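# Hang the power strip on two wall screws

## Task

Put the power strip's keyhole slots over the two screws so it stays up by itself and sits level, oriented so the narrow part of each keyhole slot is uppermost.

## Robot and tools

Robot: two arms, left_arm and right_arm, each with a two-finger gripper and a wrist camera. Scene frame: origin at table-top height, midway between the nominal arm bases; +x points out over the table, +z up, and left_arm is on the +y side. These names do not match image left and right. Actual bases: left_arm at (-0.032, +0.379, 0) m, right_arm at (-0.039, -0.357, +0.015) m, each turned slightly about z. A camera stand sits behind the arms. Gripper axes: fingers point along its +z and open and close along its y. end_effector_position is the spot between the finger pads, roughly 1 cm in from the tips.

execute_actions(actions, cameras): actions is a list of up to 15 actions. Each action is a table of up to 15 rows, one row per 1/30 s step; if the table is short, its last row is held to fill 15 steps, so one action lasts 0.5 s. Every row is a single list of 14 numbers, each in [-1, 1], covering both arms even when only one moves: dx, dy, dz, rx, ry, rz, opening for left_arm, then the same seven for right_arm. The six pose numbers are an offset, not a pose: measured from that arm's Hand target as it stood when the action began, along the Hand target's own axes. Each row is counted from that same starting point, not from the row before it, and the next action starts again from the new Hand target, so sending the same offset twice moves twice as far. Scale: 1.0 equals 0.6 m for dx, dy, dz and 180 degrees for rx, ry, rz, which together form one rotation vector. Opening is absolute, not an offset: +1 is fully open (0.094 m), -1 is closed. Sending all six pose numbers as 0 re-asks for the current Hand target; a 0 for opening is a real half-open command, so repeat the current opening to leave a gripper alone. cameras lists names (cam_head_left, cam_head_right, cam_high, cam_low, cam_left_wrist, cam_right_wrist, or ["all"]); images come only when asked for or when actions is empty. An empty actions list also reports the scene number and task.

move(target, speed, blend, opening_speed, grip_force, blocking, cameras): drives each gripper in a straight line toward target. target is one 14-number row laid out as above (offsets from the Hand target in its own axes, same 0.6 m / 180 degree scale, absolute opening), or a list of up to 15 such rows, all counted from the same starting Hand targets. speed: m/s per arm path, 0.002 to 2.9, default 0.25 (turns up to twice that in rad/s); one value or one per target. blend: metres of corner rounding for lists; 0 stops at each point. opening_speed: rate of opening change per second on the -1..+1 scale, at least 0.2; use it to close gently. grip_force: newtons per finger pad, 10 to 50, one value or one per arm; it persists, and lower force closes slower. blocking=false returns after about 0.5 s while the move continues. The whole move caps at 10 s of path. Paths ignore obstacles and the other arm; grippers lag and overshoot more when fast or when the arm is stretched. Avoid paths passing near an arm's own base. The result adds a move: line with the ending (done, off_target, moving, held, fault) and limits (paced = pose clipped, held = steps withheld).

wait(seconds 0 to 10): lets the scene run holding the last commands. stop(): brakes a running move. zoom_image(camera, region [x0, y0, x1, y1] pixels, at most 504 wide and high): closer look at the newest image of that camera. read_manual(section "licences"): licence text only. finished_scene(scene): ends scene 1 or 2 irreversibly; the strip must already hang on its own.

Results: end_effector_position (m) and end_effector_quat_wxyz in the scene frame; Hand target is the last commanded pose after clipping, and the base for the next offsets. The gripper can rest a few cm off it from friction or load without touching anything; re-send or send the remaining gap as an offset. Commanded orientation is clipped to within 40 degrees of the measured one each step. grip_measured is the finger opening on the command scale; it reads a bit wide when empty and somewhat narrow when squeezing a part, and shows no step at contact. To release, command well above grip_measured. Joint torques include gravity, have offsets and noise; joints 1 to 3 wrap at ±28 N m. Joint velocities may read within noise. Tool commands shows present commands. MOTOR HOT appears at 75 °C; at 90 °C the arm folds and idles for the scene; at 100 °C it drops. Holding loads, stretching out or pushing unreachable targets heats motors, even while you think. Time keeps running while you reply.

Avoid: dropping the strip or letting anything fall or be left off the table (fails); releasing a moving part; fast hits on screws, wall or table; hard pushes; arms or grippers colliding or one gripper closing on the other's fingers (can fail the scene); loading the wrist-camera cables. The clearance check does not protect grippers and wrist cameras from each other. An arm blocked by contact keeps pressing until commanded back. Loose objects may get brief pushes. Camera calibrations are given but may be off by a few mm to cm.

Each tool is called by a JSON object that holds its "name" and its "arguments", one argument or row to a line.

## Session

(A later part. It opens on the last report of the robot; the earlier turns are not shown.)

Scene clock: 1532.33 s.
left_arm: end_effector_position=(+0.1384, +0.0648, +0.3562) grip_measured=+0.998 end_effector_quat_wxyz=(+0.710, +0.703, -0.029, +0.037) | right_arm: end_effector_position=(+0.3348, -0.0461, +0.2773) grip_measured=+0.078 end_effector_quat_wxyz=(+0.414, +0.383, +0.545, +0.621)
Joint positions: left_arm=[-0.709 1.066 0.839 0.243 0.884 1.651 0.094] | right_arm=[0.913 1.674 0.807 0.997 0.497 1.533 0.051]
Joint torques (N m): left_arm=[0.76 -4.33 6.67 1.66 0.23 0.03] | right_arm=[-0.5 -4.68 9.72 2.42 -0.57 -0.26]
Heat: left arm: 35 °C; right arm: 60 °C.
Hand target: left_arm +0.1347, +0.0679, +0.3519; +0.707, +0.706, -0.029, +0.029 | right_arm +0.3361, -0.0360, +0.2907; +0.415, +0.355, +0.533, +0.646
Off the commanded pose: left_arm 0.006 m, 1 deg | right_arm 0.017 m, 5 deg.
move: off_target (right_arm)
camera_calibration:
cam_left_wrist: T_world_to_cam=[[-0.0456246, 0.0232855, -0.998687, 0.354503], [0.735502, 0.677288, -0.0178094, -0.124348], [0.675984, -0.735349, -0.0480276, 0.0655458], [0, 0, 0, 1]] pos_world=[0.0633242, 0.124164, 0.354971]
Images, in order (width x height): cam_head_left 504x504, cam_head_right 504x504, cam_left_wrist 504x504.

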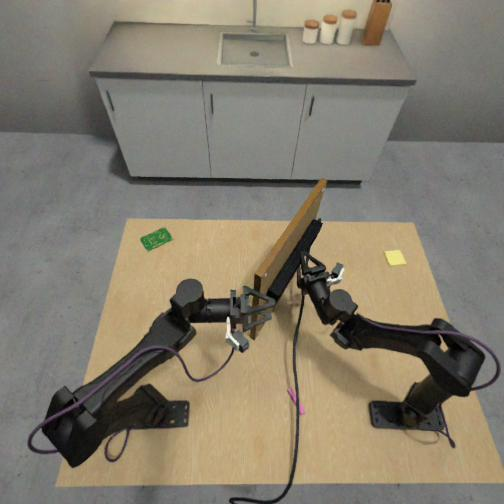

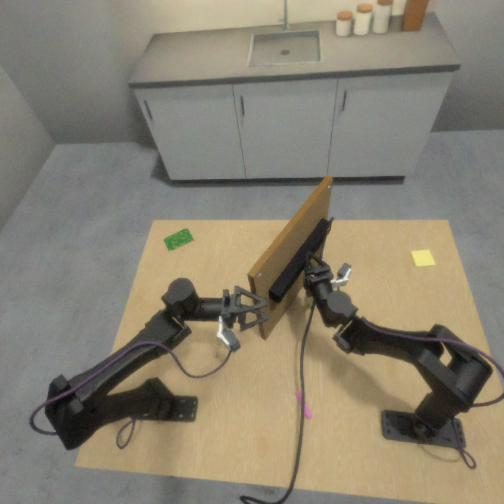

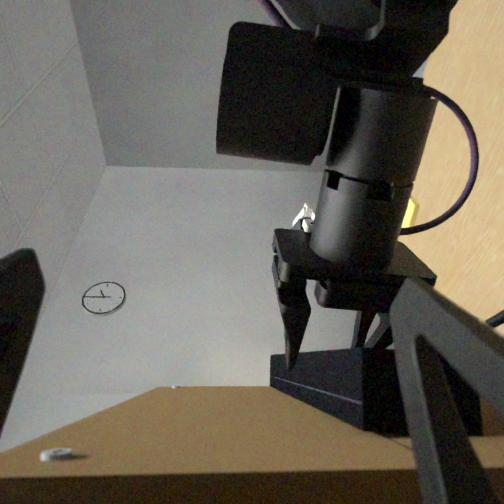

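{"name": "move", "arguments": {
  "target": [0,0,0,0,0,0,1,0.007,-0.01,0.008,0.035,0,0,-0.4],
  "speed": 0.05,
  "cameras": ["cam_left_wrist"]
}}

{"name": "zoom_image", "arguments": {
  "camera": "cam_left_wrist",
  "region": [230, 270, 430, 470]
}}

Scene clock: 1544.23 s.
left_arm: end_effector_position=(+0.1384, +0.0648, +0.3562) grip_measured=+0.998 end_effector_quat_wxyz=(+0.710, +0.703, -0.029, +0.037) | right_arm: end_effector_position=(+0.3353, -0.0453, +0.2735) grip_measured=+0.078 end_effector_quat_wxyz=(+0.406, +0.394, +0.557, +0.608)
Joint positions: left_arm=[-0.709 1.066 0.839 0.243 0.884 1.651 0.094] | right_arm=[0.917 1.656 0.824 0.911 0.507 1.56 0.051]
Joint torques (N m): left_arm=[0.83 -4.07 6.61 1.64 0.15 0.01] | right_arm=[-0.25 -6.38 14.02 1.25 -0.57 -0.05]
Heat: left arm: 35 °C; right arm: 59 °C.
Hand target: left_arm +0.1347, +0.0679, +0.3519; +0.707, +0.706, -0.029, +0.029 | right_arm +0.3398, -0.0297, +0.2858; +0.394, +0.378, +0.568, +0.616
Off the commanded pose: left_arm 0.006 m, 1 deg | right_arm 0.020 m, 3 deg.
move: off_target (right_arm)
camera_calibration:
cam_left_wrist: T_world_to_cam=[[-0.0456246, 0.0232855, -0.998687, 0.354503], [0.735502, 0.677288, -0.0178094, -0.124348], [0.675984, -0.735349, -0.0480276, 0.0655458], [0, 0, 0, 1]] pos_world=[0.0633242, 0.124164, 0.354971]
Images, in order (width x height): cam_left_wrist 504x504.

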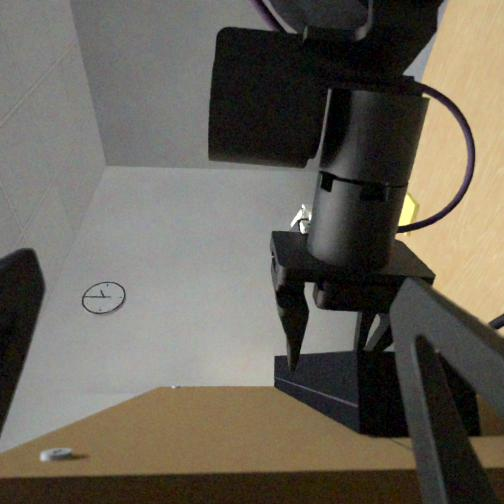

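Scaled by 2.520 from the camera's 504x504 image, which has a finer 720x720 frame.

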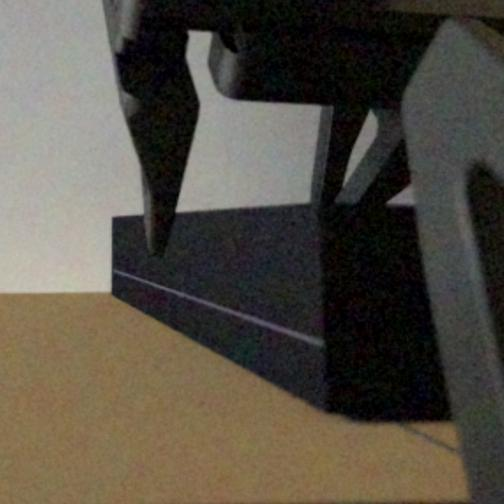

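{"name": "move", "arguments": {
  "target": [0,0,0,0,0,0,1,0.006,-0.022,0.004,0.0,0.0,-0.005,-0.4],
  "speed": 0.08,
  "cameras": ["cam_left_wrist","cam_head_left"]
}}

{"name": "zoom_image", "arguments": {
  "camera": "cam_left_wrist",
  "region": [230, 270, 430, 470]
}}

{"name": "zoom_image", "arguments": {
  "camera": "cam_head_left",
  "region": [240, 200, 360, 330]
}}

Scene clock: 1551.67 s.
left_arm: end_effector_position=(+0.1384, +0.0648, +0.3562) grip_measured=+0.998 end_effector_quat_wxyz=(+0.710, +0.703, -0.029, +0.037) | right_arm: end_effector_position=(+0.3351, -0.0453, +0.2734) grip_measured=+0.078 end_effector_quat_wxyz=(+0.409, +0.397, +0.553, +0.608)
Joint positions: left_arm=[-0.709 1.066 0.839 0.243 0.884 1.651 0.094] | right_arm=[0.921 1.663 0.824 0.924 0.52 1.559 0.051]
Joint torques (N m): left_arm=[0.73 -4.37 6.64 1.69 0.16 0] | right_arm=[-0.08 -3.43 13.05 1.6 -0.64 -0.18]
Heat: left arm: 35 °C; right arm: 56 °C.
Hand target: left_arm +0.1347, +0.0679, +0.3519; +0.707, +0.706, -0.029, +0.029 | right_arm +0.3412, -0.0249, +0.2729; +0.399, +0.373, +0.570, +0.613
Off the commanded pose: left_arm 0.006 m, 1 deg | right_arm 0.021 m, 4 deg.
move: off_target (right_arm)
camera_calibration:
cam_left_wrist: T_world_to_cam=[[-0.0456246, 0.0232855, -0.998687, 0.354503], [0.735502, 0.677288, -0.0178094, -0.124348], [0.675984, -0.735349, -0.0480276, 0.0655458], [0, 0, 0, 1]] pos_world=[0.0633242, 0.124164, 0.354971]
Images, in order (width x height): cam_head_left 504x504, cam_left_wrist 504x504.

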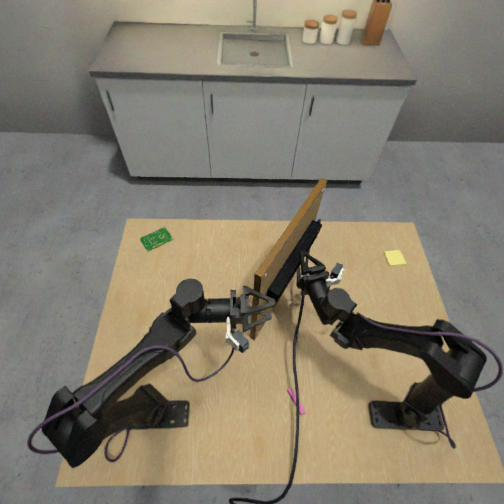

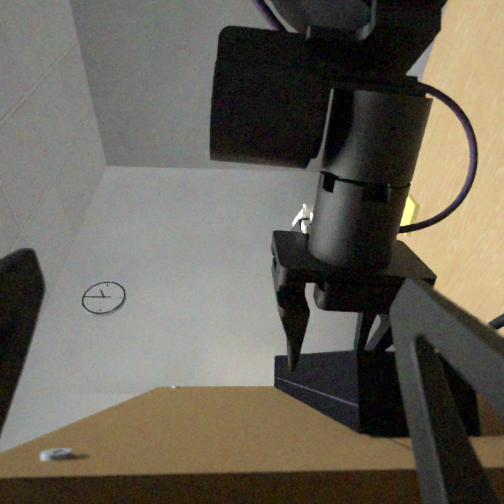

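Scaled by 2.520 from the camera's 504x504 image, which has a finer 720x720 frame.

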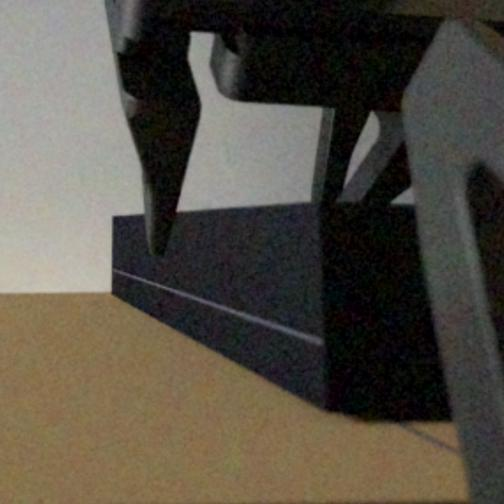

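Scaled by 3.877 from the camera's 504x504 image, which has a finer 720x720 frame.

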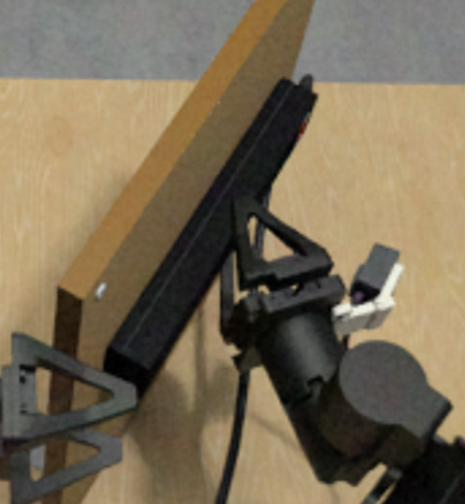

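{"name": "move", "arguments": {
  "target": [
    [0,0,0,0,0,0,1,0.004,0.025,0.006,0.015,-0.012,-0.002,-0.4],
    [0,0,0,0,0,0,1,0.008,0.01,0.012,0.02,-0.016,-0.002,-0.4]
  ],
  "speed": 0.06,
  "cameras": ["cam_left_wrist"]
}}

{"name": "zoom_image", "arguments": {
  "camera": "cam_left_wrist",
  "region": [230, 270, 430, 470]
}}

Scene clock: 1560.00 s.
left_arm: end_effector_position=(+0.1384, +0.0648, +0.3562) grip_measured=+0.998 end_effector_quat_wxyz=(+0.710, +0.703, -0.029, +0.037) | right_arm: end_effector_position=(+0.3364, -0.0442, +0.2748) grip_measured=+0.078 end_effector_quat_wxyz=(+0.425, +0.425, +0.556, +0.575)
Joint positions: left_arm=[-0.709 1.066 0.839 0.243 0.884 1.651 0.094] | right_arm=[0.956 1.659 0.891 0.794 0.632 1.572 0.051]
Joint torques (N m): left_arm=[0.76 -4.46 6.72 1.72 0.18 0.01] | right_arm=[-0.69 -3.93 15.57 1.22 -0.95 -0.07]
Heat: left arm: 35 °C; right arm: 55 °C.
Hand target: left_arm +0.1347, +0.0679, +0.3519; +0.707, +0.706, -0.029, +0.029 | right_arm +0.3455, -0.0179, +0.2794; +0.404, +0.399, +0.580, +0.584
Off the commanded pose: left_arm 0.006 m, 1 deg | right_arm 0.028 m, 5 deg.
move: off_target (right_arm)
camera_calibration:
cam_left_wrist: T_world_to_cam=[[-0.0456246, 0.0232855, -0.998687, 0.354503], [0.735502, 0.677288, -0.0178094, -0.124348], [0.675984, -0.735349, -0.0480276, 0.0655458], [0, 0, 0, 1]] pos_world=[0.0633242, 0.124164, 0.354971]
Images, in order (width x height): cam_left_wrist 504x504.

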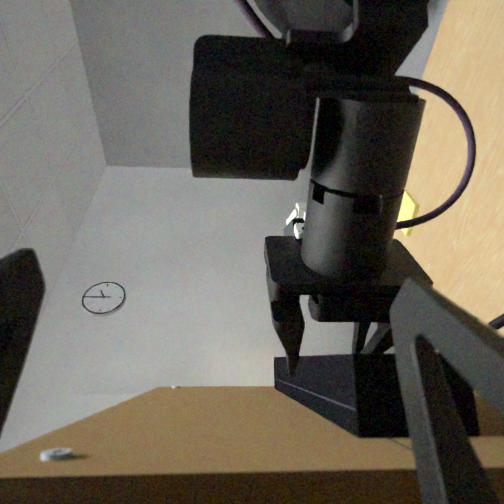

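Scaled by 2.520 from the camera's 504x504 image, which has a finer 720x720 frame.

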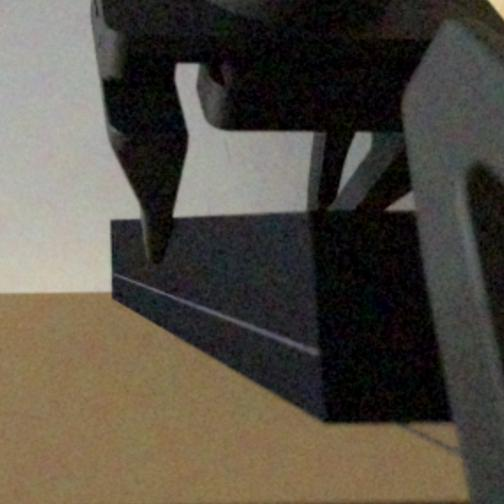

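{"name": "move", "arguments": {
  "target": [0,0,0,0,0,0,1,0.002,-0.035,-0.002,0,0,0,-0.4],
  "speed": 0.08,
  "cameras": ["cam_left_wrist","cam_head_left"]
}}

{"name": "zoom_image", "arguments": {
  "camera": "cam_left_wrist",
  "region": [230, 270, 430, 470]
}}

{"name": "zoom_image", "arguments": {
  "camera": "cam_head_left",
  "region": [240, 200, 360, 330]
}}

Scene clock: 1566.37 s.
left_arm: end_effector_position=(+0.1384, +0.0648, +0.3562) grip_measured=+0.998 end_effector_quat_wxyz=(+0.710, +0.703, -0.029, +0.037) | right_arm: end_effector_position=(+0.3366, -0.0436, +0.2740) grip_measured=+0.078 end_effector_quat_wxyz=(+0.430, +0.431, +0.544, +0.578)
Joint positions: left_arm=[-0.709 1.066 0.839 0.243 0.884 1.651 0.094] | right_arm=[0.965 1.68 0.891 0.836 0.66 1.571 0.051]
Joint torques (N m): left_arm=[0.39 -4.26 6.58 1.66 0.17 -0.02] | right_arm=[-1.03 -2.45 10.92 1.58 -1.19 -0.03]
Heat: left arm: 35 °C; right arm: 54 °C.
Hand target: left_arm +0.1347, +0.0679, +0.3519; +0.707, +0.706, -0.029, +0.029 | right_arm +0.3441, -0.0170, +0.2583; +0.403, +0.399, +0.581, +0.584
Off the commanded pose: left_arm 0.006 m, 1 deg | right_arm 0.032 m, 6 deg.
move: off_target (right_arm)
camera_calibration:
cam_left_wrist: T_world_to_cam=[[-0.0456246, 0.0232855, -0.998687, 0.354503], [0.735502, 0.677288, -0.0178094, -0.124348], [0.675984, -0.735349, -0.0480276, 0.0655458], [0, 0, 0, 1]] pos_world=[0.0633242, 0.124164, 0.354971]
Images, in order (width x height): cam_head_left 504x504, cam_left_wrist 504x504.

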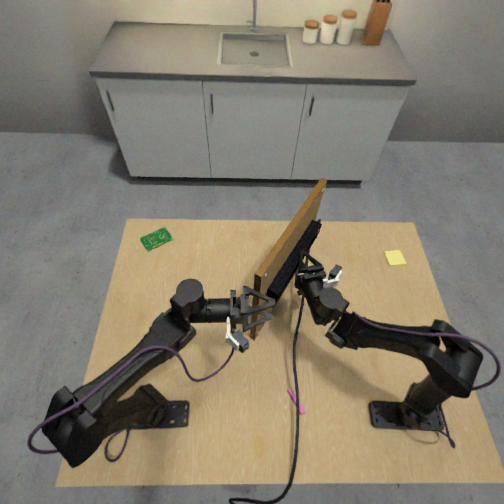

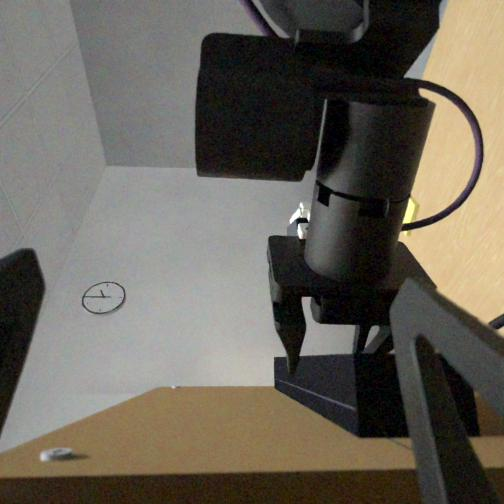

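Scaled by 2.520 from the camera's 504x504 image, which has a finer 720x720 frame.

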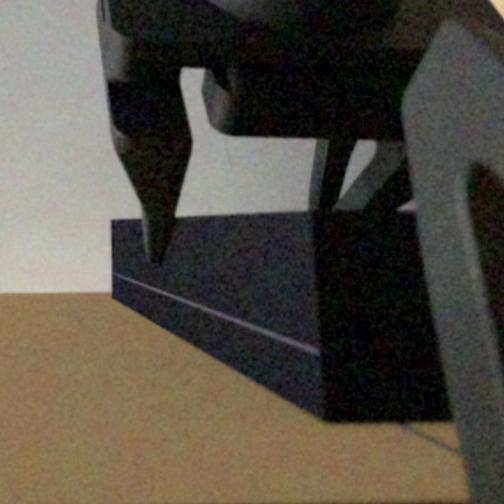

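Scaled by 3.877 from the camera's 504x504 image, which has a finer 720x720 frame.

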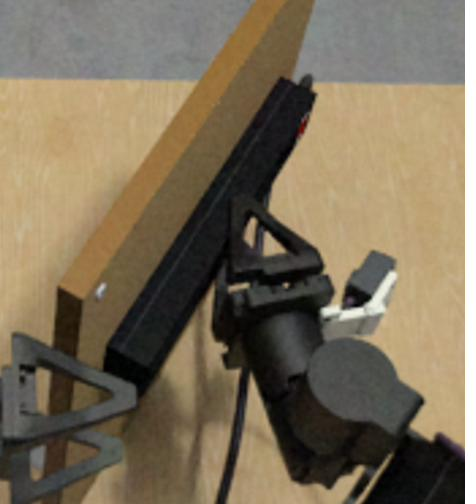

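{"name": "move", "arguments": {
  "target": [0,0,0,0,0,0,1,-0.012,-0.0135,-0.0153,0,0,0,-0.4],
  "speed": 0.08,
  "cameras": ["cam_left_wrist","cam_head_left"]
}}

{"name": "zoom_image", "arguments": {
  "camera": "cam_left_wrist",
  "region": [230, 270, 430, 470]
}}

{"name": "zoom_image", "arguments": {
  "camera": "cam_head_left",
  "region": [240, 200, 360, 330]
}}

Scene clock: 1577.30 s.
left_arm: end_effector_position=(+0.1384, +0.0648, +0.3562) grip_measured=+0.998 end_effector_quat_wxyz=(+0.710, +0.703, -0.029, +0.037) | right_arm: end_effector_position=(+0.3358, -0.0435, +0.2635) grip_measured=+0.078 end_effector_quat_wxyz=(+0.425, +0.427, +0.550, +0.579)
Joint positions: left_arm=[-0.709 1.066 0.839 0.243 0.884 1.651 0.094] | right_arm=[0.96 1.692 0.864 0.867 0.64 1.575 0.051]
Joint torques (N m): left_arm=[0.54 -4.38 6.69 1.67 0.21 0] | right_arm=[-1.13 -4.71 8.16 1.67 -1.04 -0.07]
Heat: left arm: 35 °C; right arm: 53 °C.
Hand target: left_arm +0.1347, +0.0679, +0.3519; +0.707, +0.706, -0.029, +0.029 | right_arm +0.3381, -0.0270, +0.2500; +0.403, +0.399, +0.581, +0.584
Off the commanded pose: left_arm 0.006 m, 1 deg | right_arm 0.021 m, 5 deg.
move: off_target (right_arm)
camera_calibration:
cam_left_wrist: T_world_to_cam=[[-0.0456246, 0.0232855, -0.998687, 0.354503], [0.735502, 0.677288, -0.0178094, -0.124348], [0.675984, -0.735349, -0.0480276, 0.0655458], [0, 0, 0, 1]] pos_world=[0.0633242, 0.124164, 0.354971]
Images, in order (width x height): cam_head_left 504x504, cam_left_wrist 504x504.

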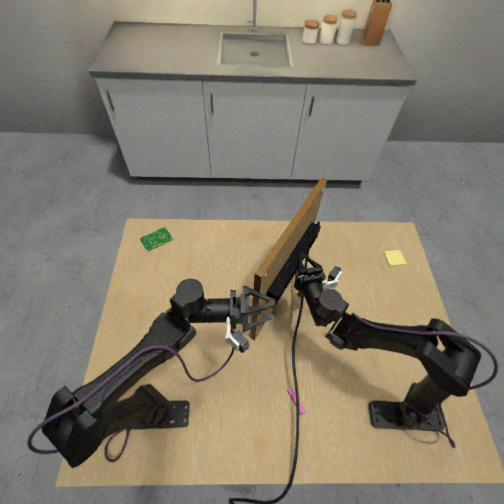

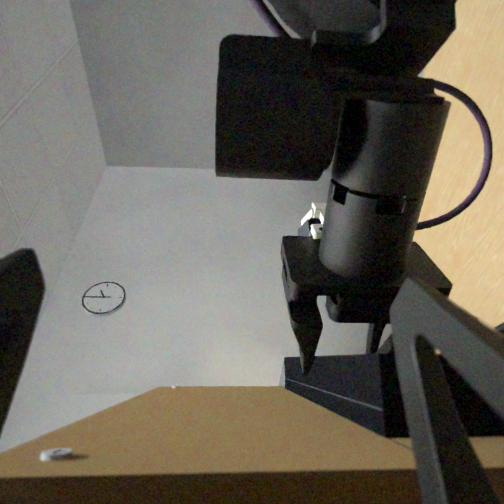

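Scaled by 2.520 from the camera's 504x504 image, which has a finer 720x720 frame.

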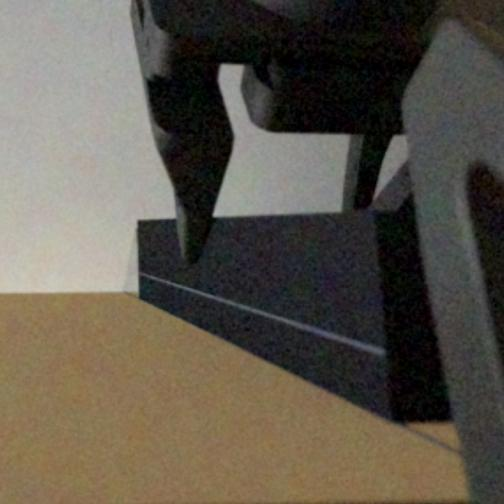

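Scaled by 3.877 from the camera's 504x504 image, which has a finer 720x720 frame.

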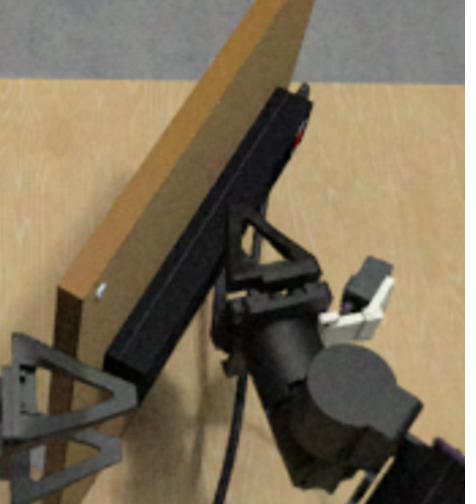

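{"name": "move", "arguments": {
  "target": [0,0,0,0,0,0,1,-0.005,-0.015,-0.008,0,0,0,-0.4],
  "speed": 0.08,
  "cameras": ["cam_left_wrist"]
}}

{"name": "zoom_image", "arguments": {
  "camera": "cam_left_wrist",
  "region": [230, 270, 430, 470]
}}

Scene clock: 1582.93 s.
left_arm: end_effector_position=(+0.1384, +0.0648, +0.3562) grip_measured=+0.998 end_effector_quat_wxyz=(+0.710, +0.703, -0.029, +0.037) | right_arm: end_effector_position=(+0.3341, -0.0427, +0.2623) grip_measured=+0.078 end_effector_quat_wxyz=(+0.418, +0.418, +0.548, +0.592)
Joint positions: left_arm=[-0.709 1.066 0.839 0.243 0.884 1.651 0.094] | right_arm=[0.954 1.697 0.839 0.92 0.606 1.573 0.051]
Joint torques (N m): left_arm=[0.81 -4.51 6.65 1.62 0.2 0.02] | right_arm=[-0.68 -4.75 6.79 1.61 -0.73 -0.04]
Heat: left arm: 35 °C; right arm: 52 °C.
Hand target: left_arm +0.1347, +0.0679, +0.3519; +0.707, +0.706, -0.029, +0.029 | right_arm +0.3348, -0.0315, +0.2411; +0.404, +0.399, +0.581, +0.584
Off the commanded pose: left_arm 0.006 m, 1 deg | right_arm 0.024 m, 5 deg.
move: off_target (right_arm)
camera_calibration:
cam_left_wrist: T_world_to_cam=[[-0.0456246, 0.0232855, -0.998687, 0.354503], [0.735502, 0.677288, -0.0178094, -0.124348], [0.675984, -0.735349, -0.0480276, 0.0655458], [0, 0, 0, 1]] pos_world=[0.0633242, 0.124164, 0.354971]
Images, in order (width x height): cam_left_wrist 504x504.

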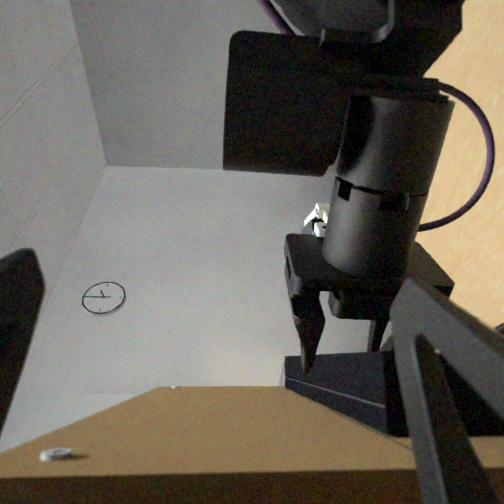

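Scaled by 2.520 from the camera's 504x504 image, which has a finer 720x720 frame.

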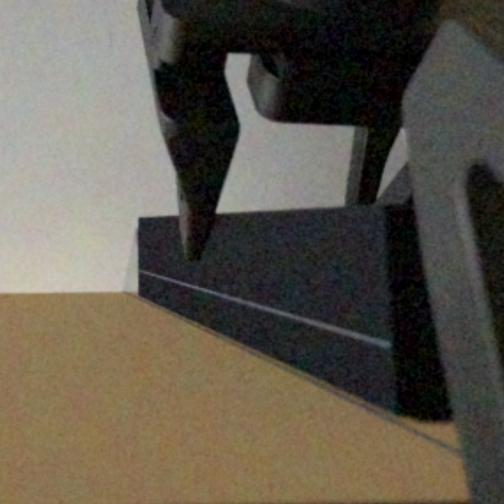

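{"name": "move", "arguments": {
  "target": [
    [0,0,0,0,0,0,1,0.0,0.025,0.0,0,0,0,-0.4],
    [0,0,0,0,0,0,1,0,0.025,0,0,0,0,0.7]
  ],
  "speed": 0.06,
  "opening_speed": 0.4,
  "cameras": ["cam_left_wrist","cam_head_left","cam_right_wrist"]
}}

{"name": "zoom_image", "arguments": {
  "camera": "cam_left_wrist",
  "region": [230, 270, 430, 470]
}}

Scene clock: 1599.97 s.
left_arm: end_effector_position=(+0.1384, +0.0648, +0.3562) grip_measured=+0.998 end_effector_quat_wxyz=(+0.710, +0.703, -0.029, +0.037) | right_arm: end_effector_position=(+0.3331, -0.0345, +0.2534) grip_measured=+0.697 end_effector_quat_wxyz=(+0.404, +0.404, +0.574, +0.587)
Joint positions: left_arm=[-0.709 1.066 0.839 0.243 0.884 1.651 0.094] | right_arm=[0.948 1.697 0.842 0.873 0.551 1.572 0.08]
Joint torques (N m): left_arm=[0.57 -4.31 6.67 1.69 0.19 0.01] | right_arm=[-0.27 -7.51 9.7 1.47 -0.14 -0.06]
Heat: left arm: 35 °C; right arm: 51 °C.
Hand target: left_arm +0.1347, +0.0679, +0.3519; +0.707, +0.706, -0.029, +0.029 | right_arm +0.3347, -0.0316, +0.2562; +0.404, +0.399, +0.580, +0.584
Off the commanded pose: left_arm 0.006 m, 1 deg | right_arm 0.004 m, 1 deg.
move: done; target 2's new opening was sent with right_arm's hand 0.012 m and 5 deg from that target
camera_calibration:
cam_left_wrist: T_world_to_cam=[[-0.0456246, 0.0232855, -0.998687, 0.354503], [0.735502, 0.677288, -0.0178094, -0.124348], [0.675984, -0.735349, -0.0480276, 0.0655458], [0, 0, 0, 1]] pos_world=[0.0633242, 0.124164, 0.354971]
cam_right_wrist: T_world_to_cam=[[0.0126177, -0.127741, -0.991727, 0.234972], [-0.866782, 0.493085, -0.0745404, 0.341058], [0.498527, 0.860552, -0.104502, -0.00895576], [0, 0, 0, 1]] pos_world=[0.297123, -0.130448, 0.257515]
Images, in order (width x height): cam_head_left 504x504, cam_left_wrist 504x504, cam_right_wrist 504x504.

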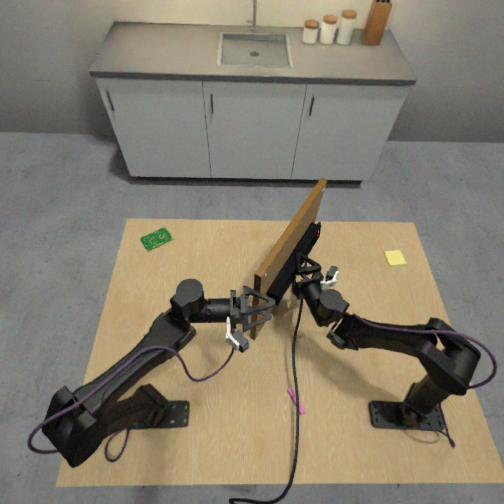

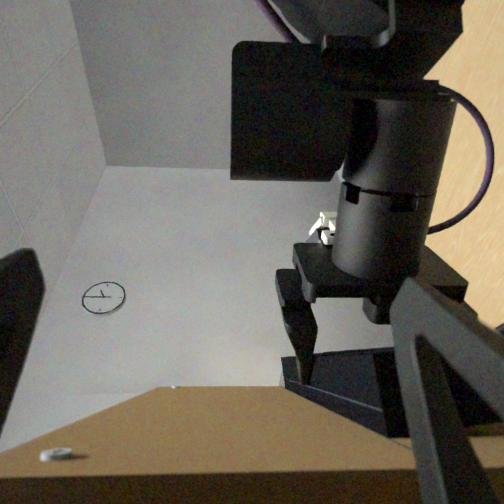

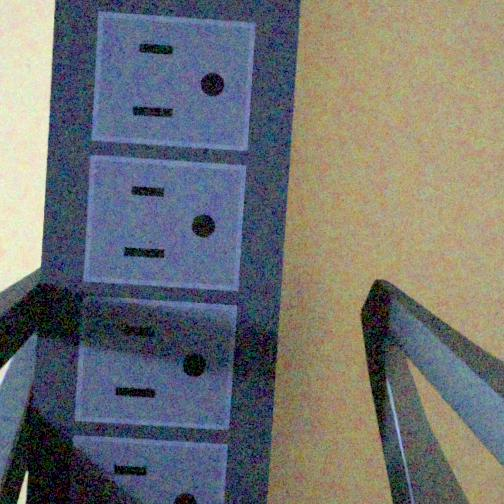

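Scaled by 2.520 from the camera's 504x504 image, which has a finer 720x720 frame.

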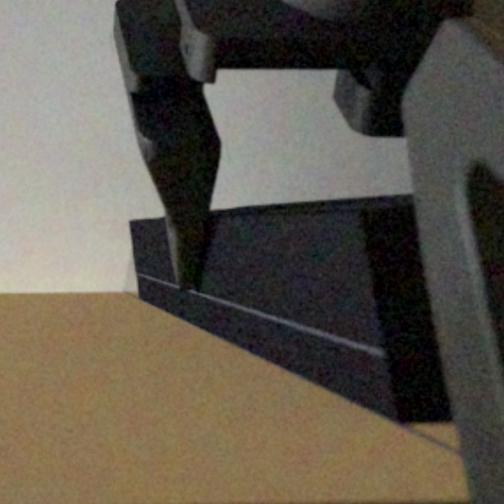

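{"name": "move", "arguments": {
  "target": [
    [0,0,0,0,0,0,1,0.0,0.022,0.0,0,0,0,0.8],
    [0,0,0,0,0,0,1,0,0.022,-0.25,0,0,0,0.8]
  ],
  "speed": 0.08,
  "cameras": ["cam_left_wrist","cam_head_left","cam_head_right","cam_right_wrist"]
}}

{"name": "zoom_image", "arguments": {
  "camera": "cam_left_wrist",
  "region": [230, 270, 430, 470]
}}

{"name": "zoom_image", "arguments": {
  "camera": "cam_head_right",
  "region": [240, 200, 360, 330]
}}

Scene clock: 1609.60 s.
left_arm: end_effector_position=(+0.1384, +0.0648, +0.3562) grip_measured=+0.998 end_effector_quat_wxyz=(+0.710, +0.703, -0.029, +0.037) | right_arm: end_effector_position=(+0.1967, -0.0794, +0.2699) grip_measured=+0.797 end_effector_quat_wxyz=(+0.397, +0.400, +0.577, +0.592)
Joint positions: left_arm=[-0.709 1.066 0.839 0.243 0.884 1.651 0.094] | right_arm=[1.301 1.213 0.5 0.736 0.884 1.568 0.084]
Joint torques (N m): left_arm=[0.55 -4.51 6.8 1.67 0.18 -0.03] | right_arm=[0.66 -5.11 7.09 1.44 0.1 -0.08]
Heat: left arm: 35 °C; right arm: 50 °C.
Hand target: left_arm +0.1347, +0.0679, +0.3519; +0.707, +0.706, -0.029, +0.029 | right_arm +0.1944, -0.0850, +0.2681; +0.404, +0.399, +0.581, +0.584
Off the commanded pose: left_arm 0.006 m, 1 deg | right_arm 0.006 m, 1 deg.
move: done
camera_calibration:
cam_left_wrist: T_world_to_cam=[[-0.0456246, 0.0232855, -0.998687, 0.354503], [0.735502, 0.677288, -0.0178094, -0.124348], [0.675984, -0.735349, -0.0480276, 0.0655458], [0, 0, 0, 1]] pos_world=[0.0633242, 0.124164, 0.354971]
cam_right_wrist: T_world_to_cam=[[0.0130848, -0.122912, -0.992331, 0.247851], [-0.876206, 0.476736, -0.0706031, 0.245656], [0.481758, 0.870411, -0.101458, 0.102616], [0, 0, 0, 1]] pos_world=[0.162566, -0.175967, 0.273706]
Images, in order (width x height): cam_head_left 504x504, cam_head_right 504x504, cam_left_wrist 504x504, cam_right_wrist 504x504.

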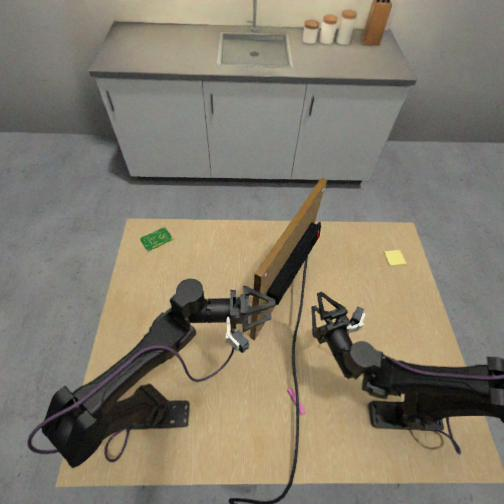

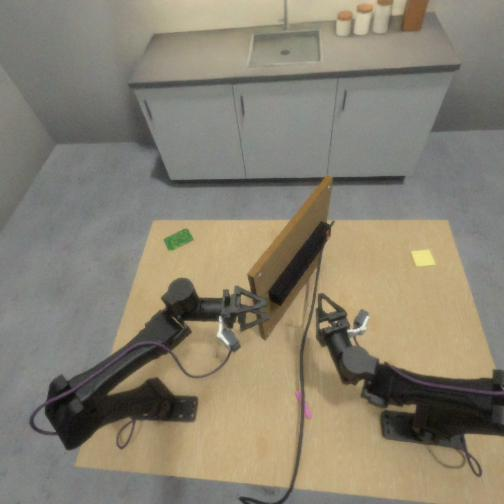

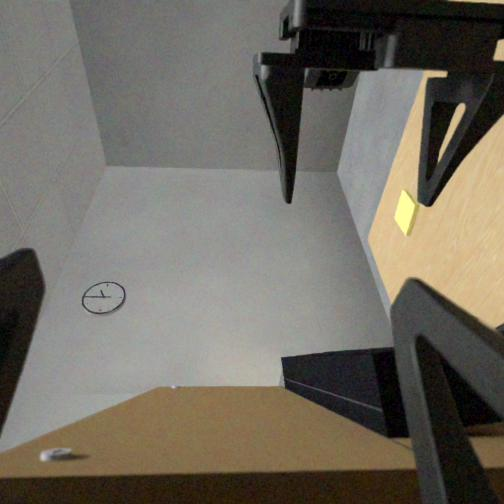

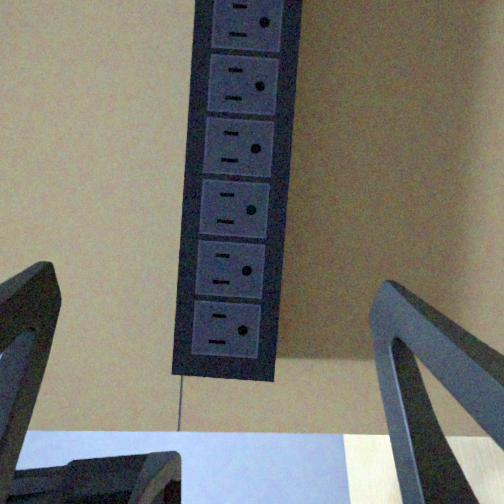

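Scaled by 2.520 from the camera's 504x504 image, which has a finer 720x720 frame.

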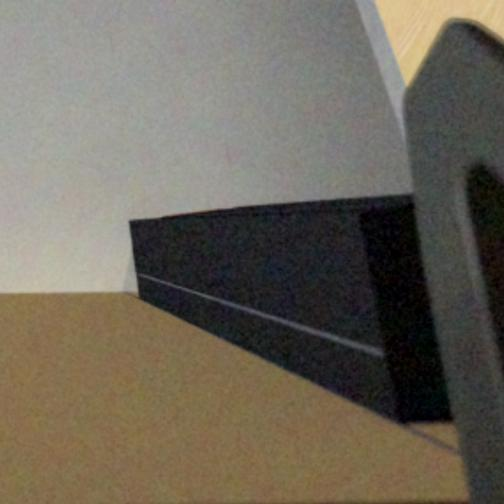

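Scaled by 3.877 from the camera's 504x504 image, which has a finer 720x720 frame.

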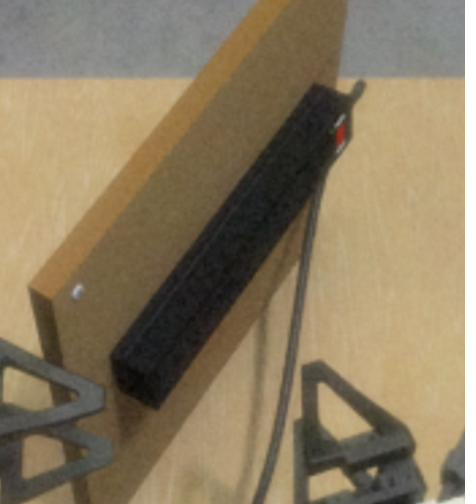

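{"name": "finished_scene", "arguments": {
  "scene": 1
}}

The scene is finished: the task was done.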